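# Place the fork beside the plate, tines away

## Task

Set the fork down flat next to the plate, not touching or over the plate's rim, on the side opposite the knife, with its tines aimed away from the robot arms. The plate, the tumbler and the knife must stay where they started. The paper cup and the dish rack must end upright, not touching the other objects and kept away from both arm bases.

## Robot and tools

Robot: two arms, left_arm and right_arm. right_arm has a five-finger right hand; left_arm has the mirrored left hand. Base poses in the scene frame: left_arm at (+0.018, +0.305, -0.001) m, quat_wxyz (+1.000, 0, 0, +0.024); right_arm at (-0.005, -0.338, 0) m, quat_wxyz (+1.000, 0, 0, -0.003). A post stands on the floor behind the arms. Loose objects may occasionally get a brief push from outside.

Frames. Scene frame: origin at table-top height, halfway between the nominal bases, +z up, +x out over the table, left_arm on the +y side (arm names do not match image sides). Each arm reports its hand point pose (end_effector_position in metres, end_effector_quat_wxyz) in its own base frame. Motion offsets are along the axes of that arm's current Hand target. The hand point sits 0.05 m in front of the palm and 0.15 m out from the wrist face; its +z runs along straight fingers, +y out of the palm, +x across the palm away from the thumb on the right hand but toward the thumb on the left hand. Straight fingers extend 0.06-0.07 m past the point and lie 0.06 m behind it along -y. A wrist bracket on the little-finger side can strike objects.

The row. Every action row has 28 numbers, each in [-1, 1], covering both arms even if one is idle: left dx, dy, dz, rx, ry, rz, then left little, ring, middle, index, thumb_bend, thumb_turn, force_limit, speed; then the same 14 for the right arm. dx-rz are an offset (not a pose) from the Hand target held when the action began; every row in an action counts from that same start, and a repeated offset moves further. 1.0 equals 0.6 m or 180 degrees; rx, ry, rz form one rotation vector. Zeros in all six pose numbers request nothing new. Finger numbers are targets: -1 open/straight, +1 curled; thumb_turn -1 beside the palm, +1 facing the fingers. force_limit maps -1..+1 to roughly 0..10 N (0..15 N for the two thumb motors); speed rises linearly to full at +0.48. Hand numbers never mean 'unchanged': to keep a hand as it is, resend the last eight hand numbers you actually sent (or, if none yet, its hand_measured six plus hand_force_limit and hand_speed). A grip of 0.035-0.065 m thickness works with the thumb turned in front; handles down to about 0.025 m; thumb tip against index pad can pinch light items. Close at speed -0.94 or below for a soft grip.

Tools.
execute_actions(actions, cameras): actions is a list of actions; each action is up to 15 rows, one per 1/30 s step, the last row held to step 15. Images return only for an empty list or when cameras names them (cam_high, cam_left_wrist, cam_right_wrist, or "all").
move(target, speed, blend, blocking, cameras): target is one 28-number row, or a list of up to 15 rows, each offset counted from the Hand targets at the move's start (not from the previous target). The hand travels in a straight line and turns the short way; it does not avoid obstacles or the other arm. speed is m/s top speed (0.002-4.3, default 0.25; turns up to twice that in rad/s), one value or one per target. blend in m rounds corners; 0 stops at each. All paths cap at 10 s. blocking=false returns early while the move runs.
wait(seconds, cameras): lets time pass (0-3600 s) without new commands.
stop(cameras): brakes a running move.
zoom_image(camera, region): enlarges [x0, y0, x1, y1] pixels (max 504x504) of a camera's newest image.
show_instructions(): shows the reference images.
finished_scene(scene): ends the scene, irreversibly.

Results. Each gives per-arm joint positions, velocities and torques, hand point pose, Hand target (last commanded pose after clipping, the base for the next offsets), and hand_measured, hand_stopped_by (moving, target, force, stalled, fault) and hand_load_n, all in motor order. A load near 0 after closing can mean the grip was lost. A move adds a 'move:' line such as done, off_target, moving, held or fault, plus limits (paced = pose clipped, held = steps withheld by a check). Cameras: cam_high fixed, two wrist cameras, all 896x504, calibrations supplied.

Behaviour to expect. Arms follow loosely and often rest 1-3 cm (up to 5 cm) short, usually low; that is not contact. Re-sending a zero-pose execute_actions call re-requests the target; if still short, send the remaining distance. Orientation is clipped to 40 degrees from the measured one per step. A blocked arm keeps pushing; command back past the hand point to release. Passing near an arm's own base can swing its elbow fast.

Avoid: dropping anything even slightly, releasing moving parts, fast impacts, hard presses, squeezing the other hand, letting the arms collide, knocking anything off the table, and long stretched holds that overheat motors (overheated arms go limp for 30-60 s).

Each tool is called after "Call:" by a JSON object that holds its "method" and its "body".

Reference images:

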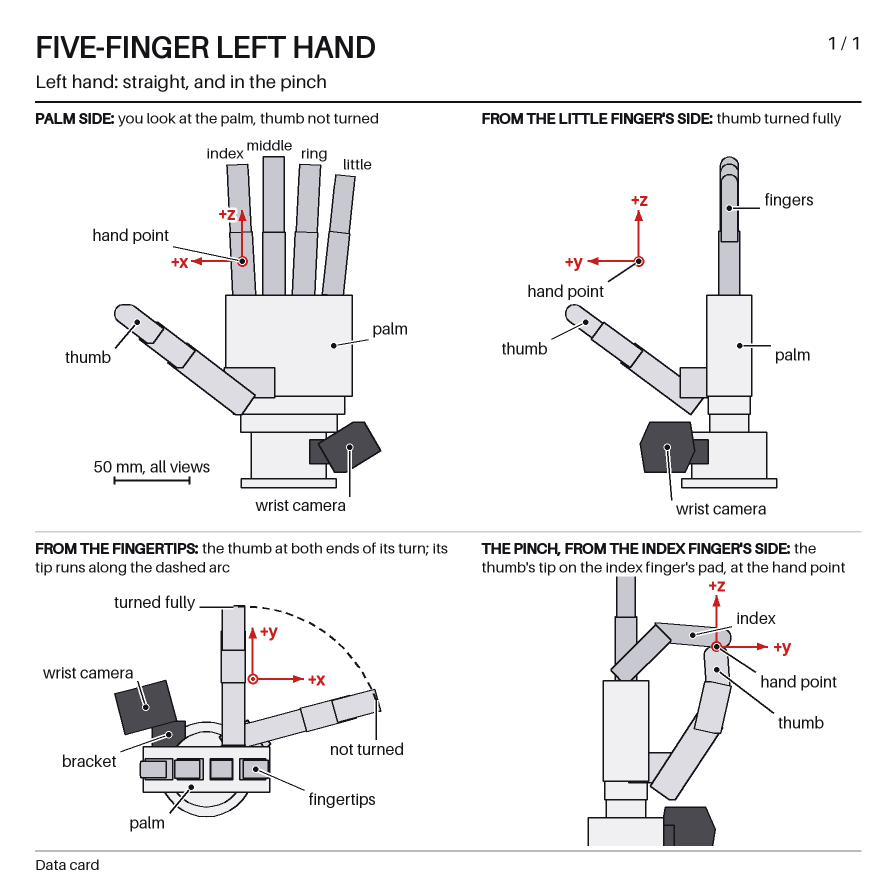

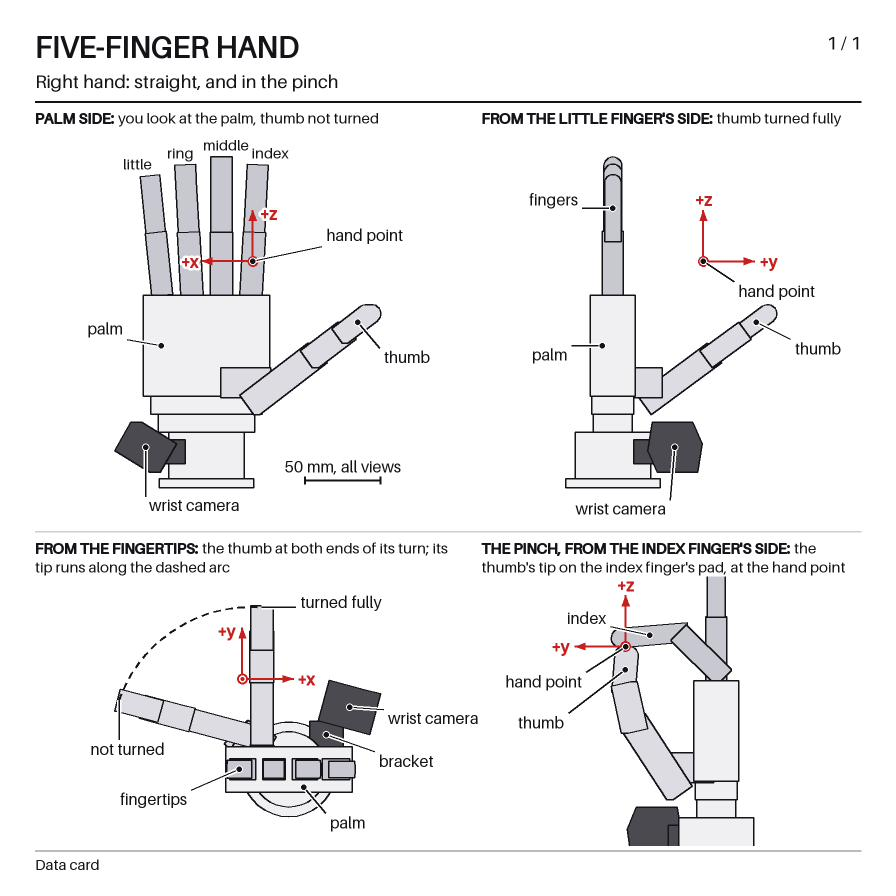

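## Session

Call:
{"method": "execute_actions", "body": {"actions": []}}

Scene clock: 0.00 s.
left_arm: end_effector_position=(+0.5188, -0.5553, +0.2801) hand_measured=(-1.000, -1.000, -1.000, -1.000, -1.000, -1.000) hand_load_n=(+0.0, +0.0, +0.0, +0.0, +0.0, +0.5) hand_stopped_by=(target, target, target, target, target, target) hand_force_limit=0.00 hand_speed=-0.80 end_effector_quat_wxyz=(-0.207, +0.338, -0.552, +0.733) | right_arm: end_effector_position=(+0.1786, -0.0965, +0.2641) hand_measured=(-1.000, -1.000, -1.000, -1.000, -1.000, -1.000) hand_load_n=(+0.0, +0.0, +0.0, +0.0, +0.0, +0.0) hand_stopped_by=(target, target, target, target, target, target) hand_force_limit=0.00 hand_speed=-0.80 end_effector_quat_wxyz=(-0.114, +0.812, -0.463, +0.336)
Joint positions: left_arm=[-0.763 1.765 1.205 0.722 -0.017 -0.271] | right_arm=[-0.555 0.49 0.868 -1.257 -0.239 -1.004]
Joint velocities: within noise
Joint torques (N m): no reading
Heat: left arm: hottest elbow 30 °C; right arm: hottest waist 29 °C.
Hand target: left_arm +0.5217, -0.5581, +0.2944; -0.210, +0.333, -0.543, +0.741 | right_arm +0.1821, -0.0986, +0.2784; -0.113, +0.808, -0.458, +0.352

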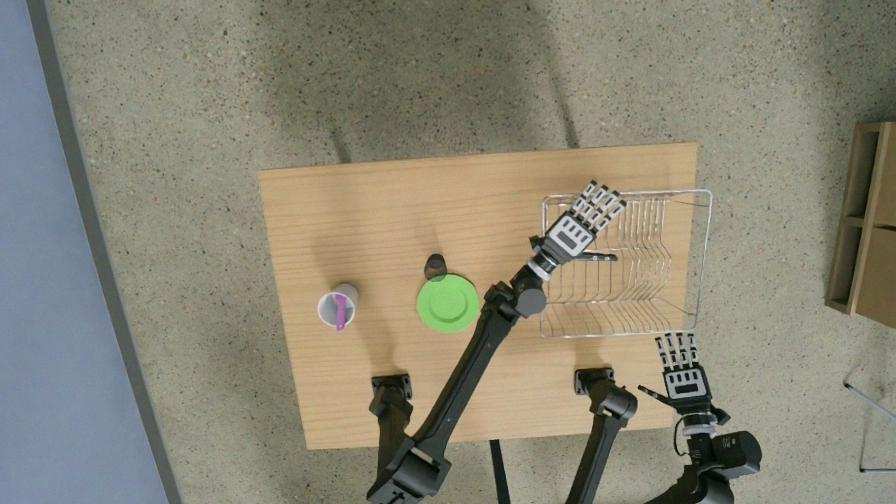

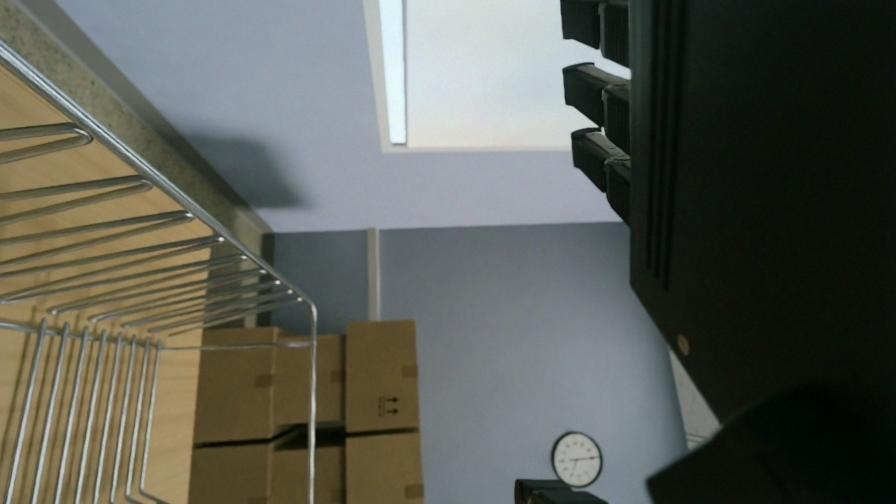

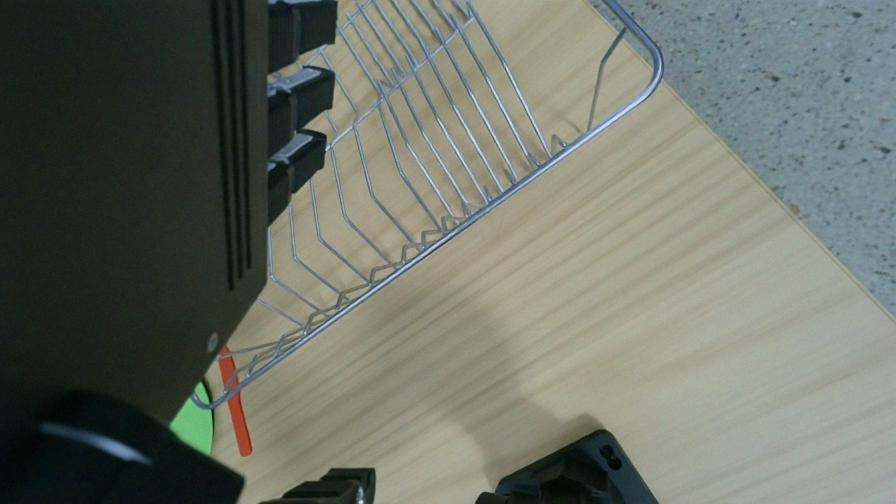

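Call:
{"method": "zoom_image", "body": {"camera": "cam_high", "region": [290, 230, 490, 350]}}

Call:
{"method": "zoom_image", "body": {"camera": "cam_high", "region": [300, 270, 380, 340]}}

Call:
{"method": "zoom_image", "body": {"camera": "cam_high", "region": [460, 150, 760, 400]}}

Scaled by 2.520 from the camera's image (finer frame: 1280x720).

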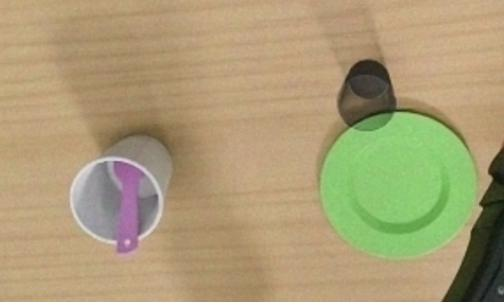

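Scaled by 6.300 from the camera's image (finer frame: 1280x720).

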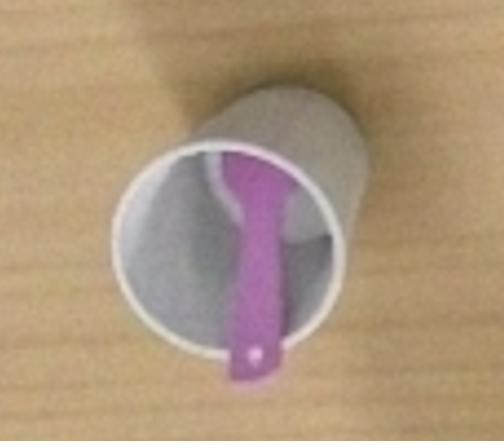

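Scaled by 1.680 from the camera's image (finer frame: 1280x720).

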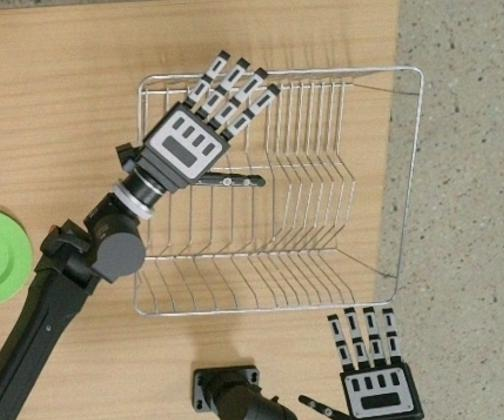

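Call:
{"method": "move", "body": {"target": [-0.668,-0.472,-0.492,0.0636,-0.226,0.0452,-1,-1,-1,-1,-1,-1,0,-0.8,0,0,0,0,0,0,-1,-1,-1,-1,-1,-1,0,-0.8], "speed": 0.3, "cameras": ["cam_high"]}}

Scene clock: 192.27 s.
left_arm: end_effector_position=(+0.5931, +0.0002, +0.3695) hand_measured=(-1.000, -1.000, -1.000, -1.000, -1.000, -1.000) hand_load_n=(+0.0, -0.5, +0.0, +0.0, +0.0, +0.0) hand_stopped_by=(target, target, target, target, target, target) hand_force_limit=0.00 hand_speed=-0.80 end_effector_quat_wxyz=(-0.463, +0.520, -0.395, +0.599) | right_arm: end_effector_position=(+0.1786, -0.0965, +0.2641) hand_measured=(-1.000, -1.000, -1.000, -1.000, -1.000, -1.000) hand_load_n=(+0.0, +0.0, +0.0, +0.0, +0.0, +0.0) hand_stopped_by=(target, target, target, target, target, target) hand_force_limit=0.00 hand_speed=-0.80 end_effector_quat_wxyz=(-0.114, +0.812, -0.463, +0.336)
Joint positions: left_arm=[0.112 1.241 0.891 0.498 0.101 -0.278] | right_arm=[-0.555 0.49 0.868 -1.257 -0.239 -1.004]
Joint torques (N m): left_arm=[-0.62 -8.94 12.97 1.44 0.06 -0.22] | right_arm=[-0.91 0.67 10 1.54 -0.35 0.16]
Heat: left arm: hottest elbow 46 °C; right arm: hottest elbow 47 °C.
Hand target: left_arm +0.5998, -0.0006, +0.4001; -0.467, +0.509, -0.384, +0.613 | right_arm +0.1821, -0.0986, +0.2784; -0.113, +0.808, -0.458, +0.352
Off the commanded pose: left_arm 0.031 m, 2 deg | right_arm 0.015 m, 2 deg.
move: off_target (left_arm)

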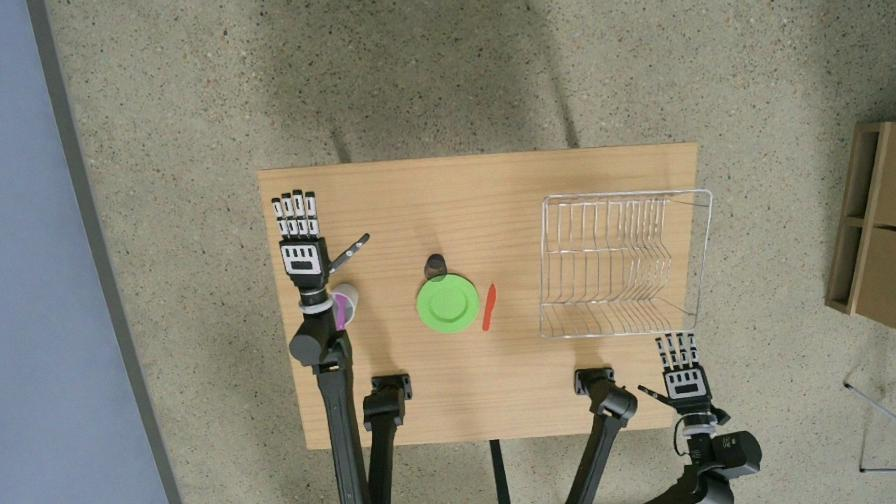

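Call:
{"method": "move", "body": {"target": [[-0.587,-0.257,-0.286,0.0618,-0.2207,0.0436,-1,-1,-1,-1,-1,-1,0,-0.8,-0.026,-0.42,0.041,0.124,-0.145,-0.019,-1,-1,-1,0,-0.5,1,0,-0.3],[-0.790,-0.402,-0.727,0.109,-0.389,0.077,-1,-1,-1,-1,-1,-1,0,-0.8,-0.632,-0.683,-0.117,0.355,-0.414,-0.054,-1,-1,-1,0,-0.5,1,0,-0.3]], "speed": 0.3, "blend": 0.05, "cameras": ["all"]}}

Scene clock: 255.37 s.
left_arm: end_effector_position=(+0.1505, +0.5141, +0.4149) hand_measured=(-1.000, -1.000, -1.000, -1.000, -1.000, -1.000) hand_load_n=(+0.0, +0.0, +0.0, -0.5, +0.0, -0.5) hand_stopped_by=(target, target, target, target, target, target) hand_force_limit=0.00 hand_speed=-0.80 end_effector_quat_wxyz=(+0.741, -0.640, +0.005, -0.204) | right_arm: end_effector_position=(+0.2817, +0.4495, +0.3586) hand_measured=(-1.000, -1.000, -1.000, +0.000, -0.500, +1.000) hand_load_n=(+0.0, +0.0, +0.0, +0.0, +0.0, +0.0) hand_stopped_by=(target, target, target, target, target, target) hand_force_limit=0.00 hand_speed=-0.30 end_effector_quat_wxyz=(+0.703, -0.711, +0.002, +0.001)
Joint positions: left_arm=[1.417 1.046 0.844 0.384 0.12 -0.282] | right_arm=[0.687 1.227 0.995 0.215 -0.882 -0.008]
Joint torques (N m): left_arm=[0.15 -4.89 10.65 1.89 0.11 -0.19] | right_arm=[-0.85 -9.11 7.92 2.39 -0.2 0.3]
Heat: left arm: hottest elbow 54 °C; right arm: hottest elbow 47 °C.
Hand target: left_arm +0.1491, +0.5183, +0.4206; +0.742, -0.638, +0.000, -0.208 | right_arm +0.2794, +0.4496, +0.3604; +0.707, -0.707, +0.000, +0.001
Off the commanded pose: left_arm 0.007 m, 1 deg | right_arm 0.003 m, 1 deg.
move: done
cam_left_wrist: T_world_to_cam=[[-0.08801, -0.16435, 0.98247, -0.31381], [0.67686, -0.73349, -0.06207, 0.29949], [0.73084, 0.65953, 0.17579, -0.40597]] pos_world=[0.06636, 0.43585, 0.39826]
cam_right_wrist: T_world_to_cam=[[0.2375, -0.00657, -0.97137, 0.28742], [-0.82771, -0.52475, -0.19883, 0.53945], [-0.50842, 0.85123, -0.13007, -0.07632]] pos_world=[0.33944, 0.34994, 0.37652]

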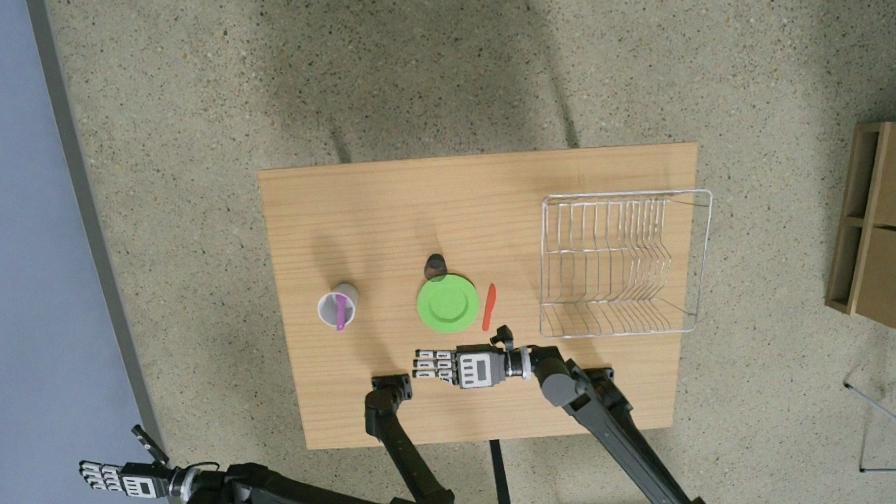

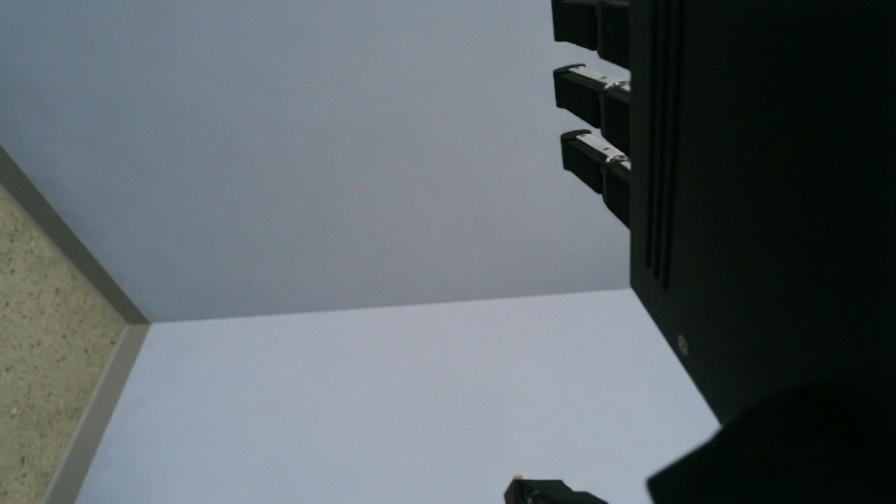

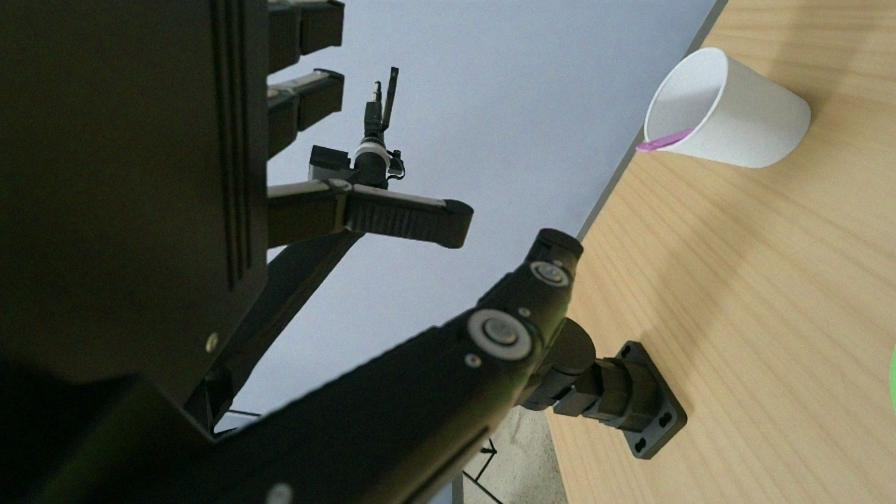

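Call:
{"method": "zoom_image", "body": {"camera": "cam_right_wrist", "region": [600, 20, 840, 200]}}

Call:
{"method": "zoom_image", "body": {"camera": "cam_high", "region": [300, 260, 500, 350]}}

Scaled by 2.100 from the camera's image (finer frame: 1280x720).

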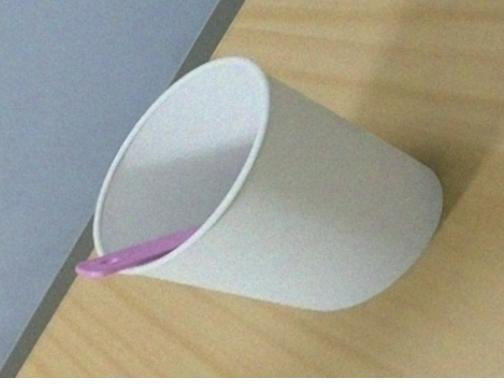

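Scaled by 2.520 from the camera's image (finer frame: 1280x720).

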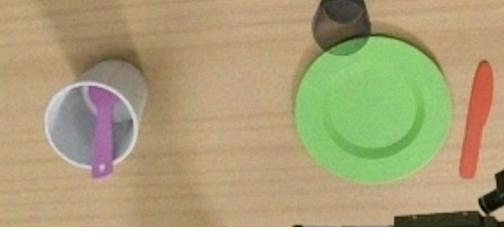

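Call:
{"method": "zoom_image", "body": {"camera": "cam_high", "region": [400, 310, 560, 400]}}

Scaled by 3.150 from the camera's image (finer frame: 1280x720).

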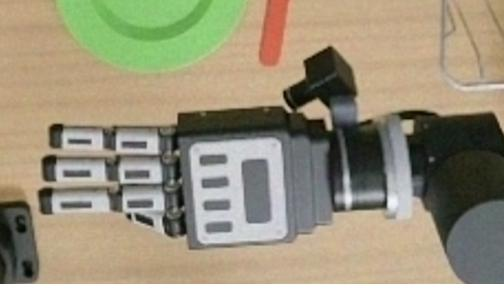

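Call:
{"method": "move", "body": {"target": [0,0,0,0,0,0,-1,-1,-1,-1,-1,-1,0,-0.8,-0.007,0.267,0.45,0,0,0,-1,-1,-1,0.2,0,0.65,-0.8,-0.3], "speed": 0.25, "cameras": ["cam_high","cam_right_wrist"]}}

Scene clock: 349.63 s.
left_arm: end_effector_position=(+0.1505, +0.5141, +0.4149) hand_measured=(-1.000, -1.000, -1.000, -1.000, -1.000, -1.000) hand_load_n=(+0.0, +0.0, +0.0, +0.0, +0.0, -0.5) hand_stopped_by=(target, target, target, target, target, target) hand_force_limit=0.00 hand_speed=-0.80 end_effector_quat_wxyz=(+0.741, -0.640, +0.005, -0.204) | right_arm: end_effector_position=(+0.2655, +0.7008, +0.1582) hand_measured=(-1.000, -1.000, -1.000, +0.200, +0.000, +0.650) hand_load_n=(+0.0, +0.0, +0.0, +0.0, +0.0, +0.0) hand_stopped_by=(target, target, target, target, target, target) hand_force_limit=-0.80 hand_speed=-0.30 end_effector_quat_wxyz=(+0.681, -0.732, +0.013, +0.014)
Joint positions: left_arm=[1.417 1.046 0.844 0.384 0.12 -0.282] | right_arm=[1.043 1.91 1.272 0.554 -0.529 -0.005]
Joint torques (N m): left_arm=[0.21 -5.48 10.66 1.66 0.11 -0.25] | right_arm=[-1.67 -18.37 11.4 2.63 -0.16 0.28]
Heat: left arm: hottest elbow 52 °C; right arm: hottest elbow 40 °C.
Hand target: left_arm +0.1491, +0.5183, +0.4206; +0.742, -0.638, +0.000, -0.208 | right_arm +0.2751, +0.7195, +0.2004; +0.707, -0.707, +0.001, +0.001
Off the commanded pose: left_arm 0.007 m, 1 deg | right_arm 0.047 m, 5 deg.
move: off_target (right_arm)
cam_right_wrist: T_world_to_cam=[[0.20498, -0.06646, -0.97651, 0.14957], [-0.83193, -0.53744, -0.13806, 0.61843], [-0.51564, 0.84068, -0.16546, -0.30962]] pos_world=[0.32418, 0.6026, 0.18021]

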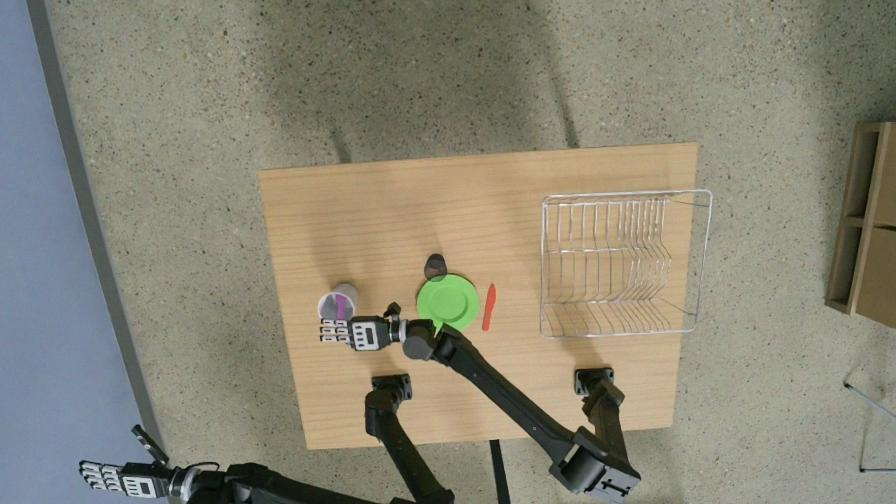

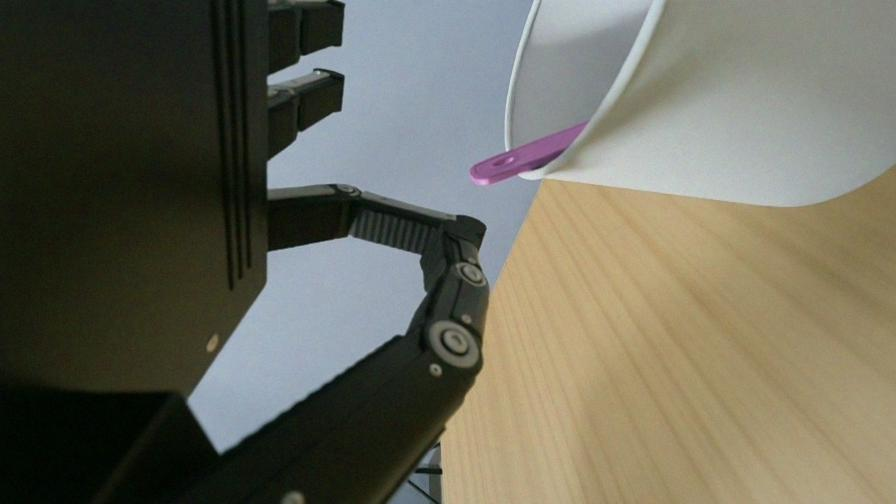

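Call:
{"method": "zoom_image", "body": {"camera": "cam_right_wrist", "region": [330, 60, 690, 400]}}

Call:
{"method": "zoom_image", "body": {"camera": "cam_high", "region": [300, 270, 460, 360]}}

Scaled by 1.400 from the camera's image (finer frame: 1280x720).

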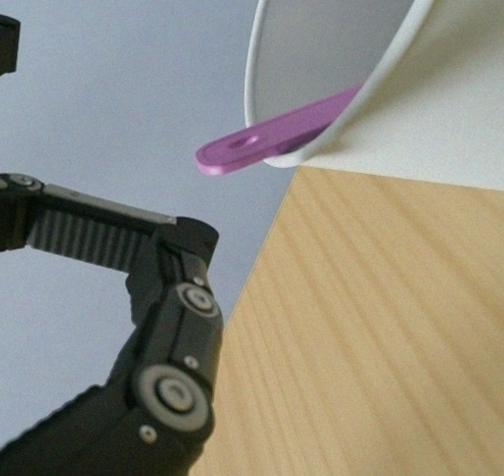

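Scaled by 3.150 from the camera's image (finer frame: 1280x720).

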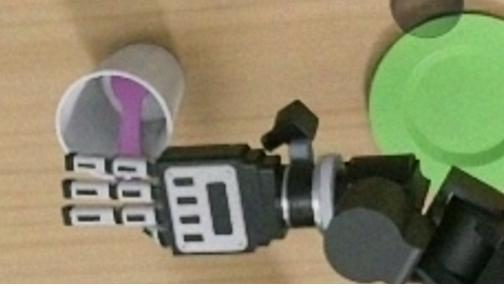

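Call:
{"method": "move", "body": {"target": [0,0,0,0,0,0,-1,-1,-1,-1,-1,-1,0,-0.8,0.0133,-0.0333,0.05,0,0,0,-1,-1,-1,-0.15,-0.25,0.65,-0.8,-0.3], "speed": 0.1, "cameras": ["cam_high","cam_right_wrist"]}}

Scene clock: 385.27 s.
left_arm: end_effector_position=(+0.1505, +0.5141, +0.4149) hand_measured=(-1.000, -1.000, -1.000, -1.000, -1.000, -1.000) hand_load_n=(+0.0, +0.0, +0.0, +0.0, +0.0, +0.0) hand_stopped_by=(target, target, target, target, target, target) hand_force_limit=0.00 hand_speed=-0.80 end_effector_quat_wxyz=(+0.741, -0.640, +0.005, -0.204) | right_arm: end_effector_position=(+0.2810, +0.7332, +0.1930) hand_measured=(-1.000, -1.000, -1.000, -0.150, -0.250, +0.650) hand_load_n=(+0.0, +0.0, +0.0, +0.0, +0.0, +0.0) hand_stopped_by=(target, target, target, target, target, target) hand_force_limit=-0.80 hand_speed=-0.30 end_effector_quat_wxyz=(+0.693, -0.721, +0.009, +0.004)
Joint positions: left_arm=[1.417 1.046 0.844 0.384 0.12 -0.282] | right_arm=[1.049 1.941 1.405 0.49 -0.515 -0.005]
Joint torques (N m): left_arm=[0.38 -4.72 10.77 1.78 0.09 -0.25] | right_arm=[-0.26 -18.32 11.66 1.62 -0.14 0.21]
Heat: left arm: hottest elbow 52 °C; right arm: hottest elbow 47 °C.
Hand target: left_arm +0.1491, +0.5183, +0.4206; +0.742, -0.638, +0.000, -0.208 | right_arm +0.2828, +0.7497, +0.2204; +0.707, -0.707, +0.000, +0.001
Off the commanded pose: left_arm 0.007 m, 1 deg | right_arm 0.032 m, 2 deg.
move: off_target (right_arm)
cam_right_wrist: T_world_to_cam=[[0.22418, -0.03591, -0.97389, 0.15432], [-0.83262, -0.52637, -0.17226, 0.65221], [-0.50644, 0.8495, -0.14791, -0.33551]] pos_world=[0.33854, 0.63387, 0.21301]

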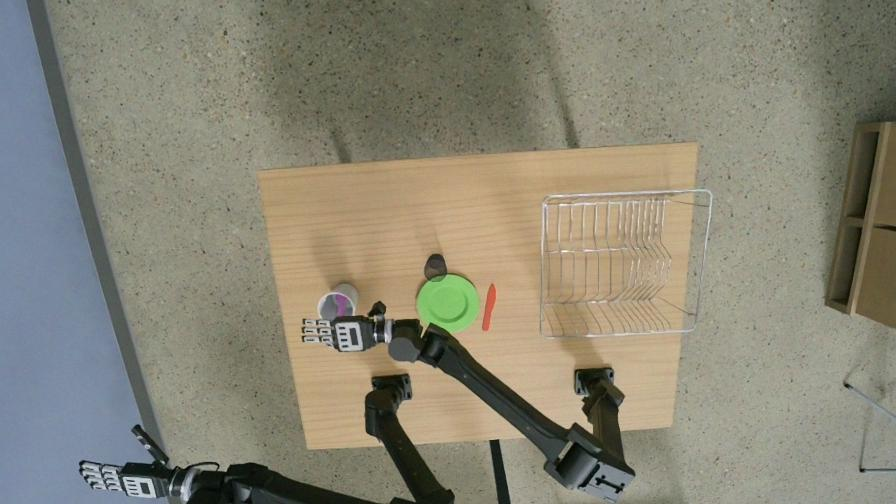

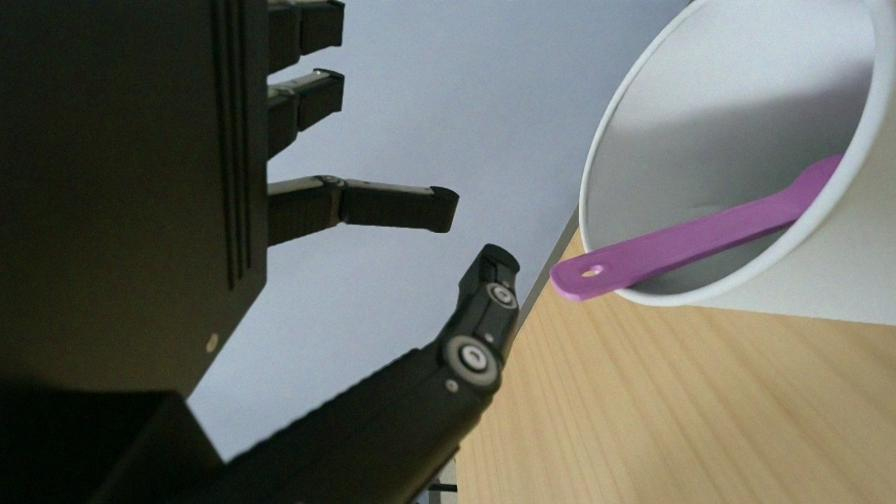

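Call:
{"method": "move", "body": {"target": [0,0,0,0,0,0,-1,-1,-1,-1,-1,-1,0,-0.8,0.01,0.025,-0.0217,0,0,0,-1,-1,-1,-0.2,-0.3,0.65,-0.8,-0.3], "speed": 0.06, "cameras": ["cam_high","cam_right_wrist"]}}

Scene clock: 411.77 s.
left_arm: end_effector_position=(+0.1505, +0.5141, +0.4149) hand_measured=(-1.000, -1.000, -1.000, -1.000, -1.000, -1.000) hand_load_n=(+0.0, +0.0, +0.0, +0.0, +0.0, +0.0) hand_stopped_by=(target, target, target, target, target, target) hand_force_limit=0.00 hand_speed=-0.80 end_effector_quat_wxyz=(+0.741, -0.640, +0.005, -0.204) | right_arm: end_effector_position=(+0.2800, +0.7331, +0.1965) hand_measured=(-1.000, -1.000, -1.000, -0.200, -0.300, +0.650) hand_load_n=(+0.0, +0.0, +0.0, +0.0, +0.0, +0.0) hand_stopped_by=(target, target, target, target, target, target) hand_force_limit=-0.80 hand_speed=-0.30 end_effector_quat_wxyz=(+0.698, -0.716, +0.001, +0.006)
Joint positions: left_arm=[1.417 1.046 0.844 0.384 0.12 -0.282] | right_arm=[1.047 1.941 1.405 0.506 -0.53 -0.005]
Joint torques (N m): left_arm=[-0.03 -5.48 10.74 1.76 0.06 -0.2] | right_arm=[-2.02 -17.85 8.73 2.44 -0.25 0.19]
Heat: left arm: hottest elbow 52 °C; right arm: hottest elbow 47 °C.
Hand target: left_arm +0.1491, +0.5183, +0.4206; +0.742, -0.638, +0.000, -0.208 | right_arm +0.2888, +0.7367, +0.2054; +0.707, -0.707, +0.000, +0.001
Off the commanded pose: left_arm 0.007 m, 1 deg | right_arm 0.013 m, 2 deg.
move: off_target (right_arm)
cam_right_wrist: T_world_to_cam=[[0.23144, -0.01988, -0.97265, 0.14388], [-0.82448, -0.5347, -0.18526, 0.65838], [-0.5164, 0.84481, -0.14014, -0.33067]] pos_world=[0.33877, 0.63425, 0.21557]

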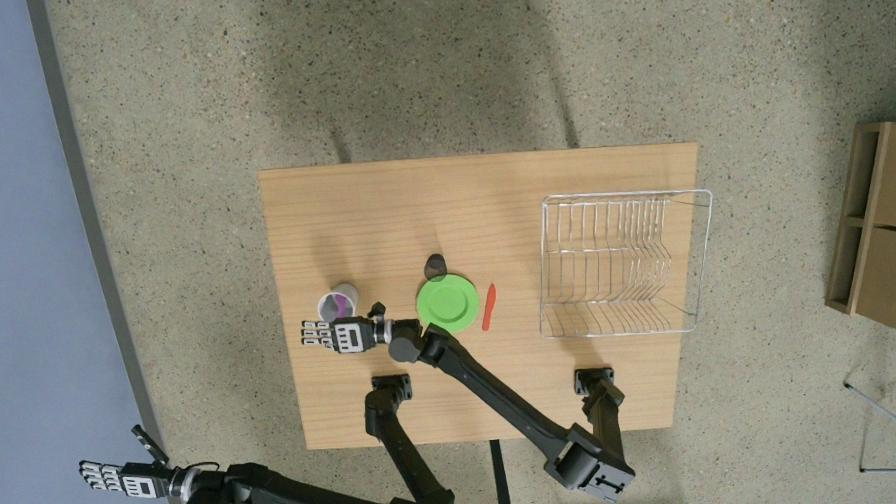

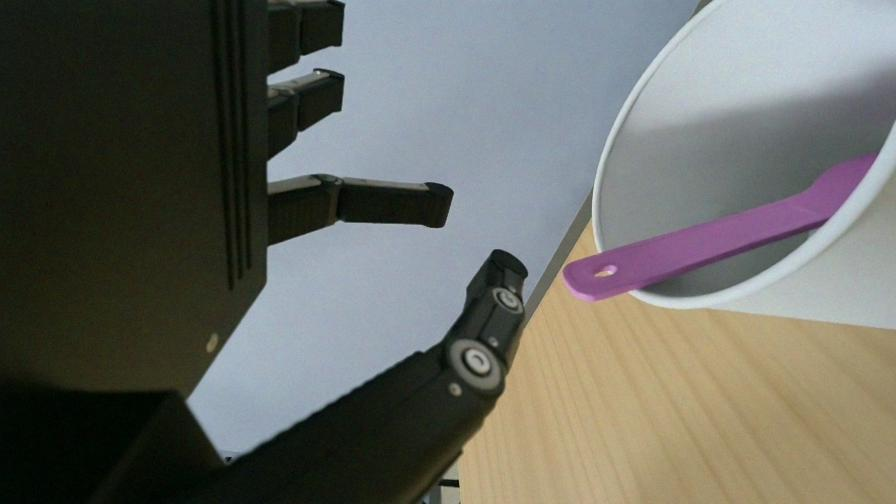

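Call:
{"method": "move", "body": {"target": [0,0,0,0,0,0,-1,-1,-1,-1,-1,-1,0,-0.8,0,0.0207,-0.0133,0,0,0,-1,-1,-1,-0.2,-0.3,0.65,-0.8,-0.3], "speed": 0.06, "cameras": ["cam_right_wrist"]}}

Scene clock: 423.30 s.
left_arm: end_effector_position=(+0.1505, +0.5141, +0.4149) hand_measured=(-1.000, -1.000, -1.000, -1.000, -1.000, -1.000) hand_load_n=(+0.0, +0.0, +0.0, -0.5, +0.0, +0.0) hand_stopped_by=(target, target, target, target, target, target) hand_force_limit=0.00 hand_speed=-0.80 end_effector_quat_wxyz=(+0.741, -0.640, +0.005, -0.204) | right_arm: end_effector_position=(+0.2845, +0.7310, +0.1989) hand_measured=(-1.000, -1.000, -1.000, -0.200, -0.300, +0.650) hand_load_n=(+0.0, +0.0, +0.0, +0.0, +0.5, +0.0) hand_stopped_by=(target, target, target, target, target, target) hand_force_limit=-0.80 hand_speed=-0.30 end_effector_quat_wxyz=(+0.706, -0.708, -0.003, +0.001)
Joint positions: left_arm=[1.417 1.046 0.844 0.384 0.12 -0.282] | right_arm=[1.039 1.943 1.397 0.542 -0.537 -0.005]
Joint torques (N m): left_arm=[0.62 -5.89 10.7 1.78 0.1 -0.21] | right_arm=[-1.96 -17.14 6.99 2.71 -0.16 0.17]
Heat: left arm: hottest elbow 53 °C; right arm: hottest elbow 46 °C.
Hand target: left_arm +0.1491, +0.5183, +0.4206; +0.742, -0.638, +0.000, -0.208 | right_arm +0.2890, +0.7286, +0.1931; +0.707, -0.707, +0.000, +0.000
Off the commanded pose: left_arm 0.007 m, 1 deg | right_arm 0.008 m, 0 deg.
move: done
cam_right_wrist: T_world_to_cam=[[0.24419, 0.00204, -0.96973, 0.12494], [-0.82254, -0.52921, -0.20824, 0.66136], [-0.51361, 0.84849, -0.12755, -0.33223]] pos_world=[0.34285, 0.63163, 0.2165]

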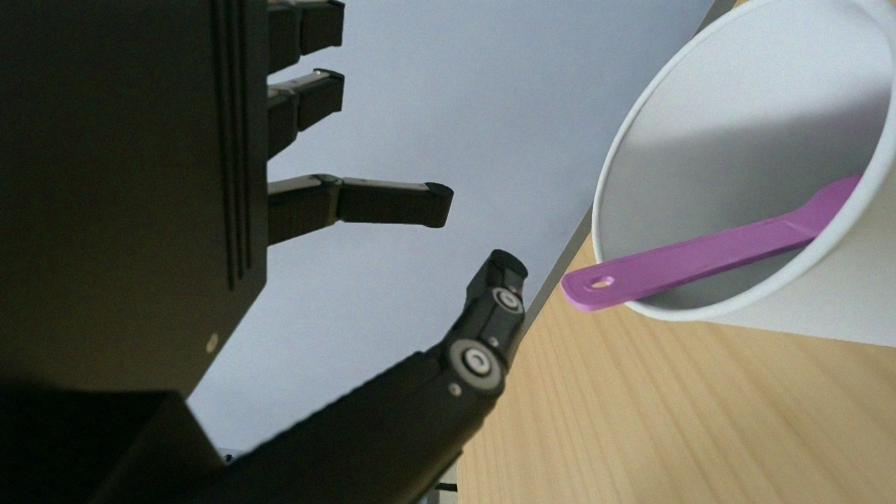

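Call:
{"method": "move", "body": {"target": [0,0,0,0,0,0,-1,-1,-1,-1,-1,-1,0,-0.8,0,0.035,-0.012,0,0,0,-1,-1,-1,-0.2,-0.3,0.65,-0.8,-0.3], "speed": 0.06, "cameras": ["cam_right_wrist"]}}

Scene clock: 428.10 s.
left_arm: end_effector_position=(+0.1505, +0.5141, +0.4149) hand_measured=(-1.000, -1.000, -1.000, -1.000, -1.000, -1.000) hand_load_n=(-0.5, +0.0, +0.0, +0.0, +0.0, +0.0) hand_stopped_by=(target, target, target, target, target, target) hand_force_limit=0.00 hand_speed=-0.80 end_effector_quat_wxyz=(+0.741, -0.640, +0.005, -0.204) | right_arm: end_effector_position=(+0.2841, +0.7240, +0.1727) hand_measured=(-1.000, -1.000, -1.000, -0.200, -0.300, +0.650) hand_load_n=(+0.0, +0.0, +0.0, +0.0, +0.0, +0.0) hand_stopped_by=(target, target, target, target, target, target) hand_force_limit=-0.80 hand_speed=-0.30 end_effector_quat_wxyz=(+0.704, -0.710, -0.002, +0.003)
Joint positions: left_arm=[1.417 1.046 0.844 0.384 0.12 -0.282] | right_arm=[1.034 1.965 1.357 0.598 -0.543 -0.005]
Joint torques (N m): left_arm=[0.03 -5.13 10.76 1.7 0.09 -0.25] | right_arm=[-2.14 -18.26 6.94 2.71 -0.27 0.27]
Heat: left arm: hottest elbow 53 °C; right arm: hottest elbow 46 °C.
Hand target: left_arm +0.1491, +0.5183, +0.4206; +0.742, -0.638, +0.000, -0.208 | right_arm +0.2889, +0.7214, +0.1719; +0.707, -0.707, +0.000, +0.001
Off the commanded pose: left_arm 0.007 m, 1 deg | right_arm 0.006 m, 1 deg.
move: done
cam_right_wrist: T_world_to_cam=[[0.24079, -0.00345, -0.97057, 0.10478], [-0.8228, -0.53113, -0.20224, 0.6523], [-0.5148, 0.84728, -0.13073, -0.32813]] pos_world=[0.34256, 0.62484, 0.19072]

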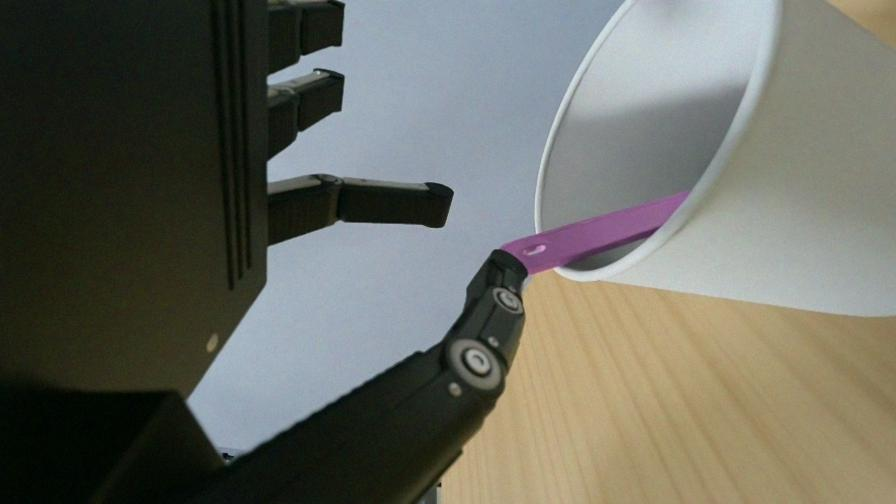

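Call:
{"method": "move", "body": {"target": [0,0,0,0,0,0,-1,-1,-1,-1,-1,-1,0,-0.8,0,0.0083,-0.0133,0,0,0,-1,-1,-1,-0.2,-0.3,0.65,-0.8,-0.3], "speed": 0.06, "cameras": ["cam_right_wrist"]}}

Scene clock: 438.43 s.
left_arm: end_effector_position=(+0.1505, +0.5141, +0.4149) hand_measured=(-1.000, -1.000, -1.000, -1.000, -1.000, -1.000) hand_load_n=(+0.0, +0.0, +0.0, +0.0, +0.0, +0.0) hand_stopped_by=(target, target, target, target, target, target) hand_force_limit=0.00 hand_speed=-0.80 end_effector_quat_wxyz=(+0.741, -0.640, +0.005, -0.204) | right_arm: end_effector_position=(+0.2847, +0.7161, +0.1627) hand_measured=(-1.000, -1.000, -1.000, -0.200, -0.300, +0.650) hand_load_n=(-0.5, +0.0, +0.0, +0.0, +0.0, +0.0) hand_stopped_by=(target, target, target, target, target, target) hand_force_limit=-0.80 hand_speed=-0.30 end_effector_quat_wxyz=(+0.702, -0.712, +0.000, +0.004)
Joint positions: left_arm=[1.417 1.046 0.844 0.384 0.12 -0.282] | right_arm=[1.027 1.965 1.329 0.618 -0.549 -0.005]
Joint torques (N m): left_arm=[-0.03 -5.42 10.61 1.73 0.09 -0.22] | right_arm=[-2.32 -18.37 6.64 2.74 -0.24 0.21]
Heat: left arm: hottest elbow 53 °C; right arm: hottest elbow 46 °C.
Hand target: left_arm +0.1491, +0.5183, +0.4206; +0.742, -0.638, +0.000, -0.208 | right_arm +0.2889, +0.7135, +0.1669; +0.707, -0.707, +0.001, +0.001
Off the commanded pose: left_arm 0.007 m, 1 deg | right_arm 0.007 m, 1 deg.
move: done
cam_right_wrist: T_world_to_cam=[[0.2373, -0.0093, -0.97139, 0.10016], [-0.82396, -0.5316, -0.1962, 0.64624], [-0.51457, 0.84694, -0.13381, -0.32171]] pos_world=[0.34316, 0.61694, 0.18104]

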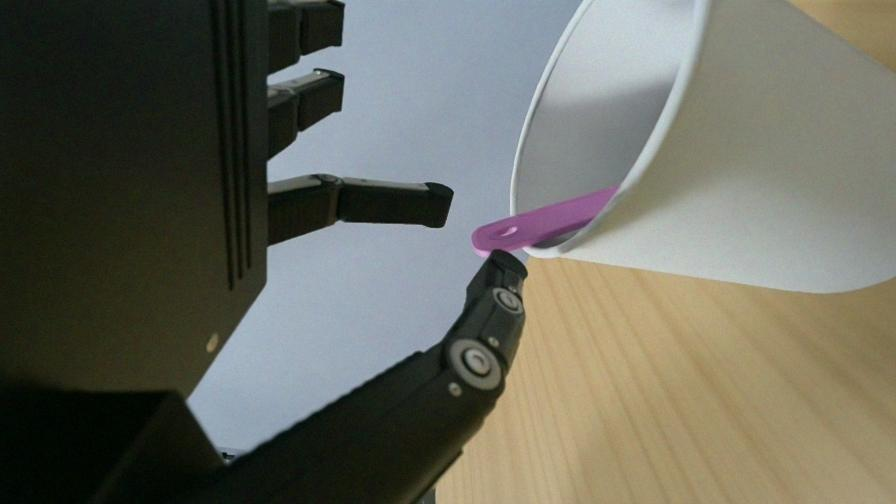

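Call:
{"method": "move", "body": {"target": [0,0,0,0,0,0,-1,-1,-1,-1,-1,-1,0,-0.8,0,0.02,0,0,0,0,-1,-1,-1,-0.2,-0.3,0.65,-0.8,-0.3], "speed": 0.06, "cameras": ["cam_right_wrist"]}}

Scene clock: 446.80 s.
left_arm: end_effector_position=(+0.1505, +0.5141, +0.4149) hand_measured=(-1.000, -1.000, -1.000, -1.000, -1.000, -1.000) hand_load_n=(+0.0, +0.0, +0.0, +0.0, +0.0, +0.0) hand_stopped_by=(target, target, target, target, target, target) hand_force_limit=0.00 hand_speed=-0.80 end_effector_quat_wxyz=(+0.741, -0.640, +0.005, -0.204) | right_arm: end_effector_position=(+0.2848, +0.7163, +0.1602) hand_measured=(-1.000, -1.000, -1.000, -0.200, -0.300, +0.650) hand_load_n=(+0.0, +0.0, +0.0, +0.0, +0.0, +0.0) hand_stopped_by=(target, target, target, target, target, target) hand_force_limit=-0.80 hand_speed=-0.30 end_effector_quat_wxyz=(+0.706, -0.708, -0.003, +0.001)
Joint positions: left_arm=[1.417 1.046 0.844 0.384 0.12 -0.282] | right_arm=[1.027 1.972 1.323 0.645 -0.549 -0.005]
Joint torques (N m): left_arm=[-0.62 -5.42 10.7 1.68 0.09 -0.21] | right_arm=[-2.73 -17.26 6.64 2.55 -0.18 0.17]
Heat: left arm: hottest elbow 53 °C; right arm: hottest elbow 46 °C.
Hand target: left_arm +0.1491, +0.5183, +0.4206; +0.742, -0.638, +0.000, -0.208 | right_arm +0.2889, +0.7134, +0.1550; +0.707, -0.707, +0.001, +0.000
Off the commanded pose: left_arm 0.007 m, 1 deg | right_arm 0.007 m, 0 deg.
move: done
cam_right_wrist: T_world_to_cam=[[0.24402, 0.00172, -0.96977, 0.08765], [-0.82253, -0.52936, -0.20791, 0.64572], [-0.51371, 0.8484, -0.12775, -0.32446]] pos_world=[0.34305, 0.61693, 0.1778]

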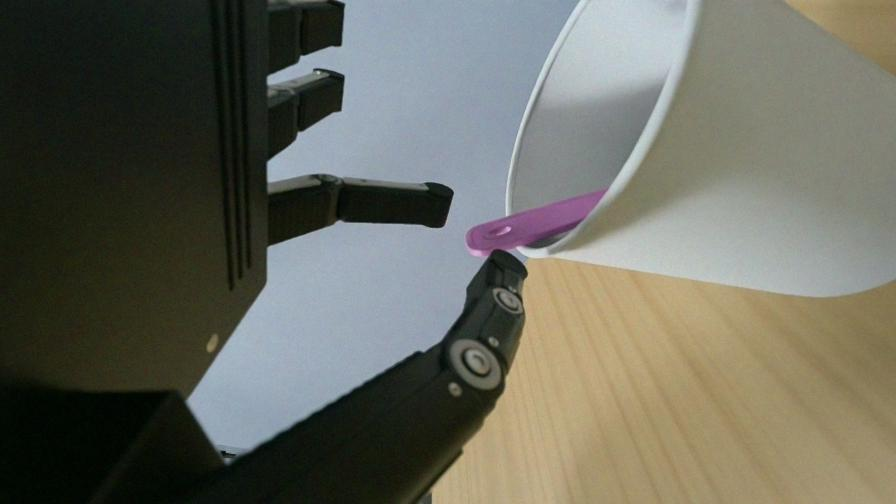

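Call:
{"method": "move", "body": {"target": [0,0,0,0,0,0,-1,-1,-1,-1,-1,-1,0,-0.8,0,0.02,0,0,0,0,-1,-1,-1,-0.2,-0.3,0.65,-0.8,-0.3], "speed": 0.06, "cameras": ["cam_right_wrist"]}}

Scene clock: 450.53 s.
left_arm: end_effector_position=(+0.1505, +0.5141, +0.4149) hand_measured=(-1.000, -1.000, -1.000, -1.000, -1.000, -1.000) hand_load_n=(+0.0, +0.0, +0.0, +0.0, +0.0, -0.5) hand_stopped_by=(target, target, target, target, target, target) hand_force_limit=0.00 hand_speed=-0.80 end_effector_quat_wxyz=(+0.741, -0.640, +0.005, -0.204) | right_arm: end_effector_position=(+0.2848, +0.7163, +0.1453) hand_measured=(-1.000, -1.000, -1.000, -0.200, -0.300, +0.650) hand_load_n=(+0.0, +0.5, -0.5, +0.0, +0.0, +0.0) hand_stopped_by=(target, target, target, target, target, target) hand_force_limit=-0.80 hand_speed=-0.30 end_effector_quat_wxyz=(+0.705, -0.710, -0.002, +0.002)
Joint positions: left_arm=[1.417 1.046 0.844 0.384 0.12 -0.282] | right_arm=[1.027 1.995 1.316 0.671 -0.549 -0.005]
Joint torques (N m): left_arm=[0.5 -5.25 10.74 1.8 0.05 -0.25] | right_arm=[-2.14 -17.85 6.63 2.4 -0.25 0.21]
Heat: left arm: hottest elbow 53 °C; right arm: hottest elbow 46 °C.
Hand target: left_arm +0.1491, +0.5183, +0.4206; +0.742, -0.638, +0.000, -0.208 | right_arm +0.2889, +0.7135, +0.1429; +0.707, -0.707, +0.001, +0.001
Off the commanded pose: left_arm 0.007 m, 1 deg | right_arm 0.006 m, 1 deg.
move: done
cam_right_wrist: T_world_to_cam=[[0.24189, -0.00168, -0.9703, 0.0763], [-0.82298, -0.53008, -0.20425, 0.64281], [-0.514, 0.84794, -0.1296, -0.32569]] pos_world=[0.34316, 0.61704, 0.16311]

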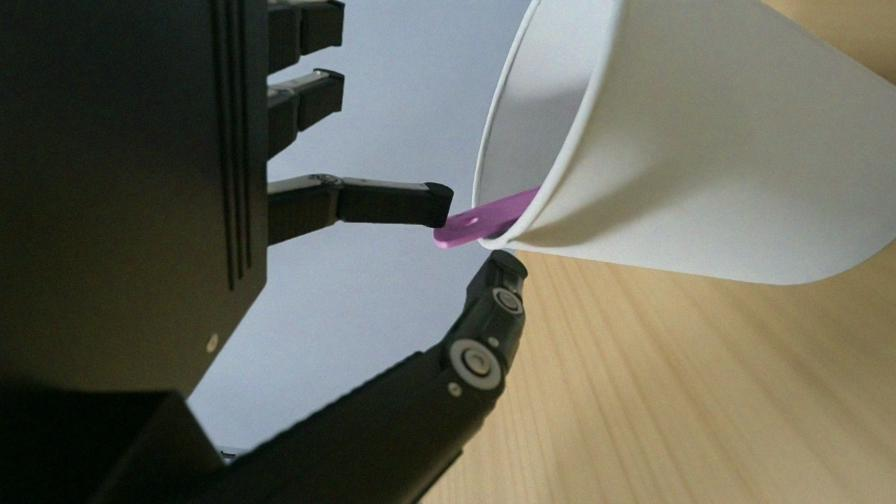

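Call:
{"method": "zoom_image", "body": {"camera": "cam_right_wrist", "region": [390, 150, 570, 290]}}

Scaled by 2.800 from the camera's image (finer frame: 1280x720).

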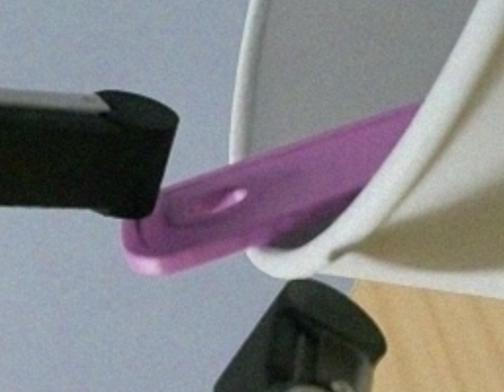

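Call:
{"method": "move", "body": {"target": [0,0,0,0,0,0,-1,-1,-1,-1,-1,-1,0,-0.8,0,0,0,0,0,0,-1,-1,-1,0.3,0.1,0.65,-0.5,-0.9], "speed": 0.06, "cameras": ["cam_right_wrist"]}}

Scene clock: 482.37 s.
left_arm: end_effector_position=(+0.1505, +0.5141, +0.4149) hand_measured=(-1.000, -1.000, -1.000, -1.000, -1.000, -1.000) hand_load_n=(-0.5, +0.0, +0.0, +0.0, +0.0, -0.5) hand_stopped_by=(target, target, target, target, target, target) hand_force_limit=0.00 hand_speed=-0.80 end_effector_quat_wxyz=(+0.741, -0.640, +0.005, -0.204) | right_arm: end_effector_position=(+0.2848, +0.7165, +0.1463) hand_measured=(-1.000, -1.000, -1.000, +0.152, +0.100, +0.650) hand_load_n=(+0.0, +0.0, +0.0, +0.0, +0.0, +0.0) hand_stopped_by=(target, target, target, force, target, target) hand_force_limit=-0.50 hand_speed=-0.90 end_effector_quat_wxyz=(+0.706, -0.708, -0.003, +0.001)
Joint positions: left_arm=[1.417 1.046 0.844 0.384 0.12 -0.282] | right_arm=[1.027 1.995 1.316 0.675 -0.55 -0.005]
Joint torques (N m): left_arm=[-0.03 -5.07 10.66 1.72 0.08 -0.24] | right_arm=[-1.79 -17.85 6.54 2.47 -0.24 0.2]
Heat: left arm: hottest elbow 53 °C; right arm: hottest elbow 42 °C.
Hand target: left_arm +0.1491, +0.5183, +0.4206; +0.742, -0.638, +0.000, -0.208 | right_arm +0.2888, +0.7135, +0.1430; +0.707, -0.707, +0.000, +0.001
Off the commanded pose: left_arm 0.007 m, 1 deg | right_arm 0.006 m, 0 deg.
move: done
cam_right_wrist: T_world_to_cam=[[0.24417, 0.00215, -0.96973, 0.07382], [-0.82231, -0.52958, -0.20823, 0.64313], [-0.51399, 0.84826, -0.12754, -0.32621]] pos_world=[0.34315, 0.61713, 0.1639]

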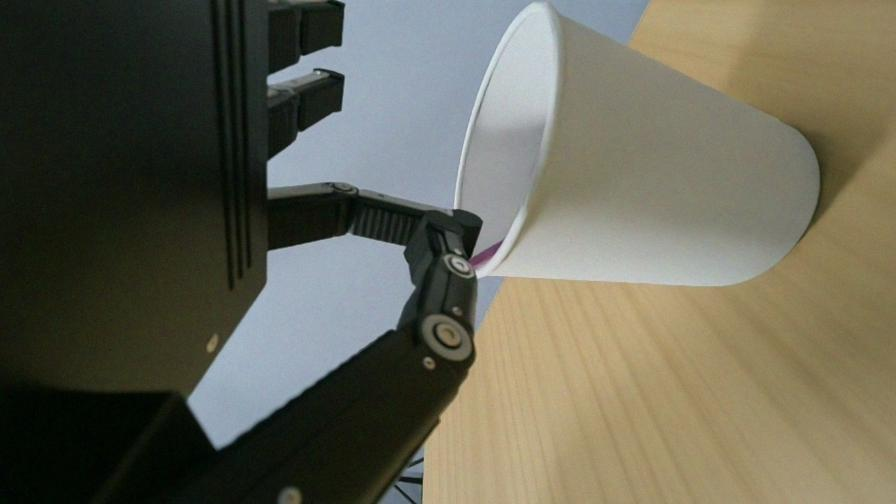

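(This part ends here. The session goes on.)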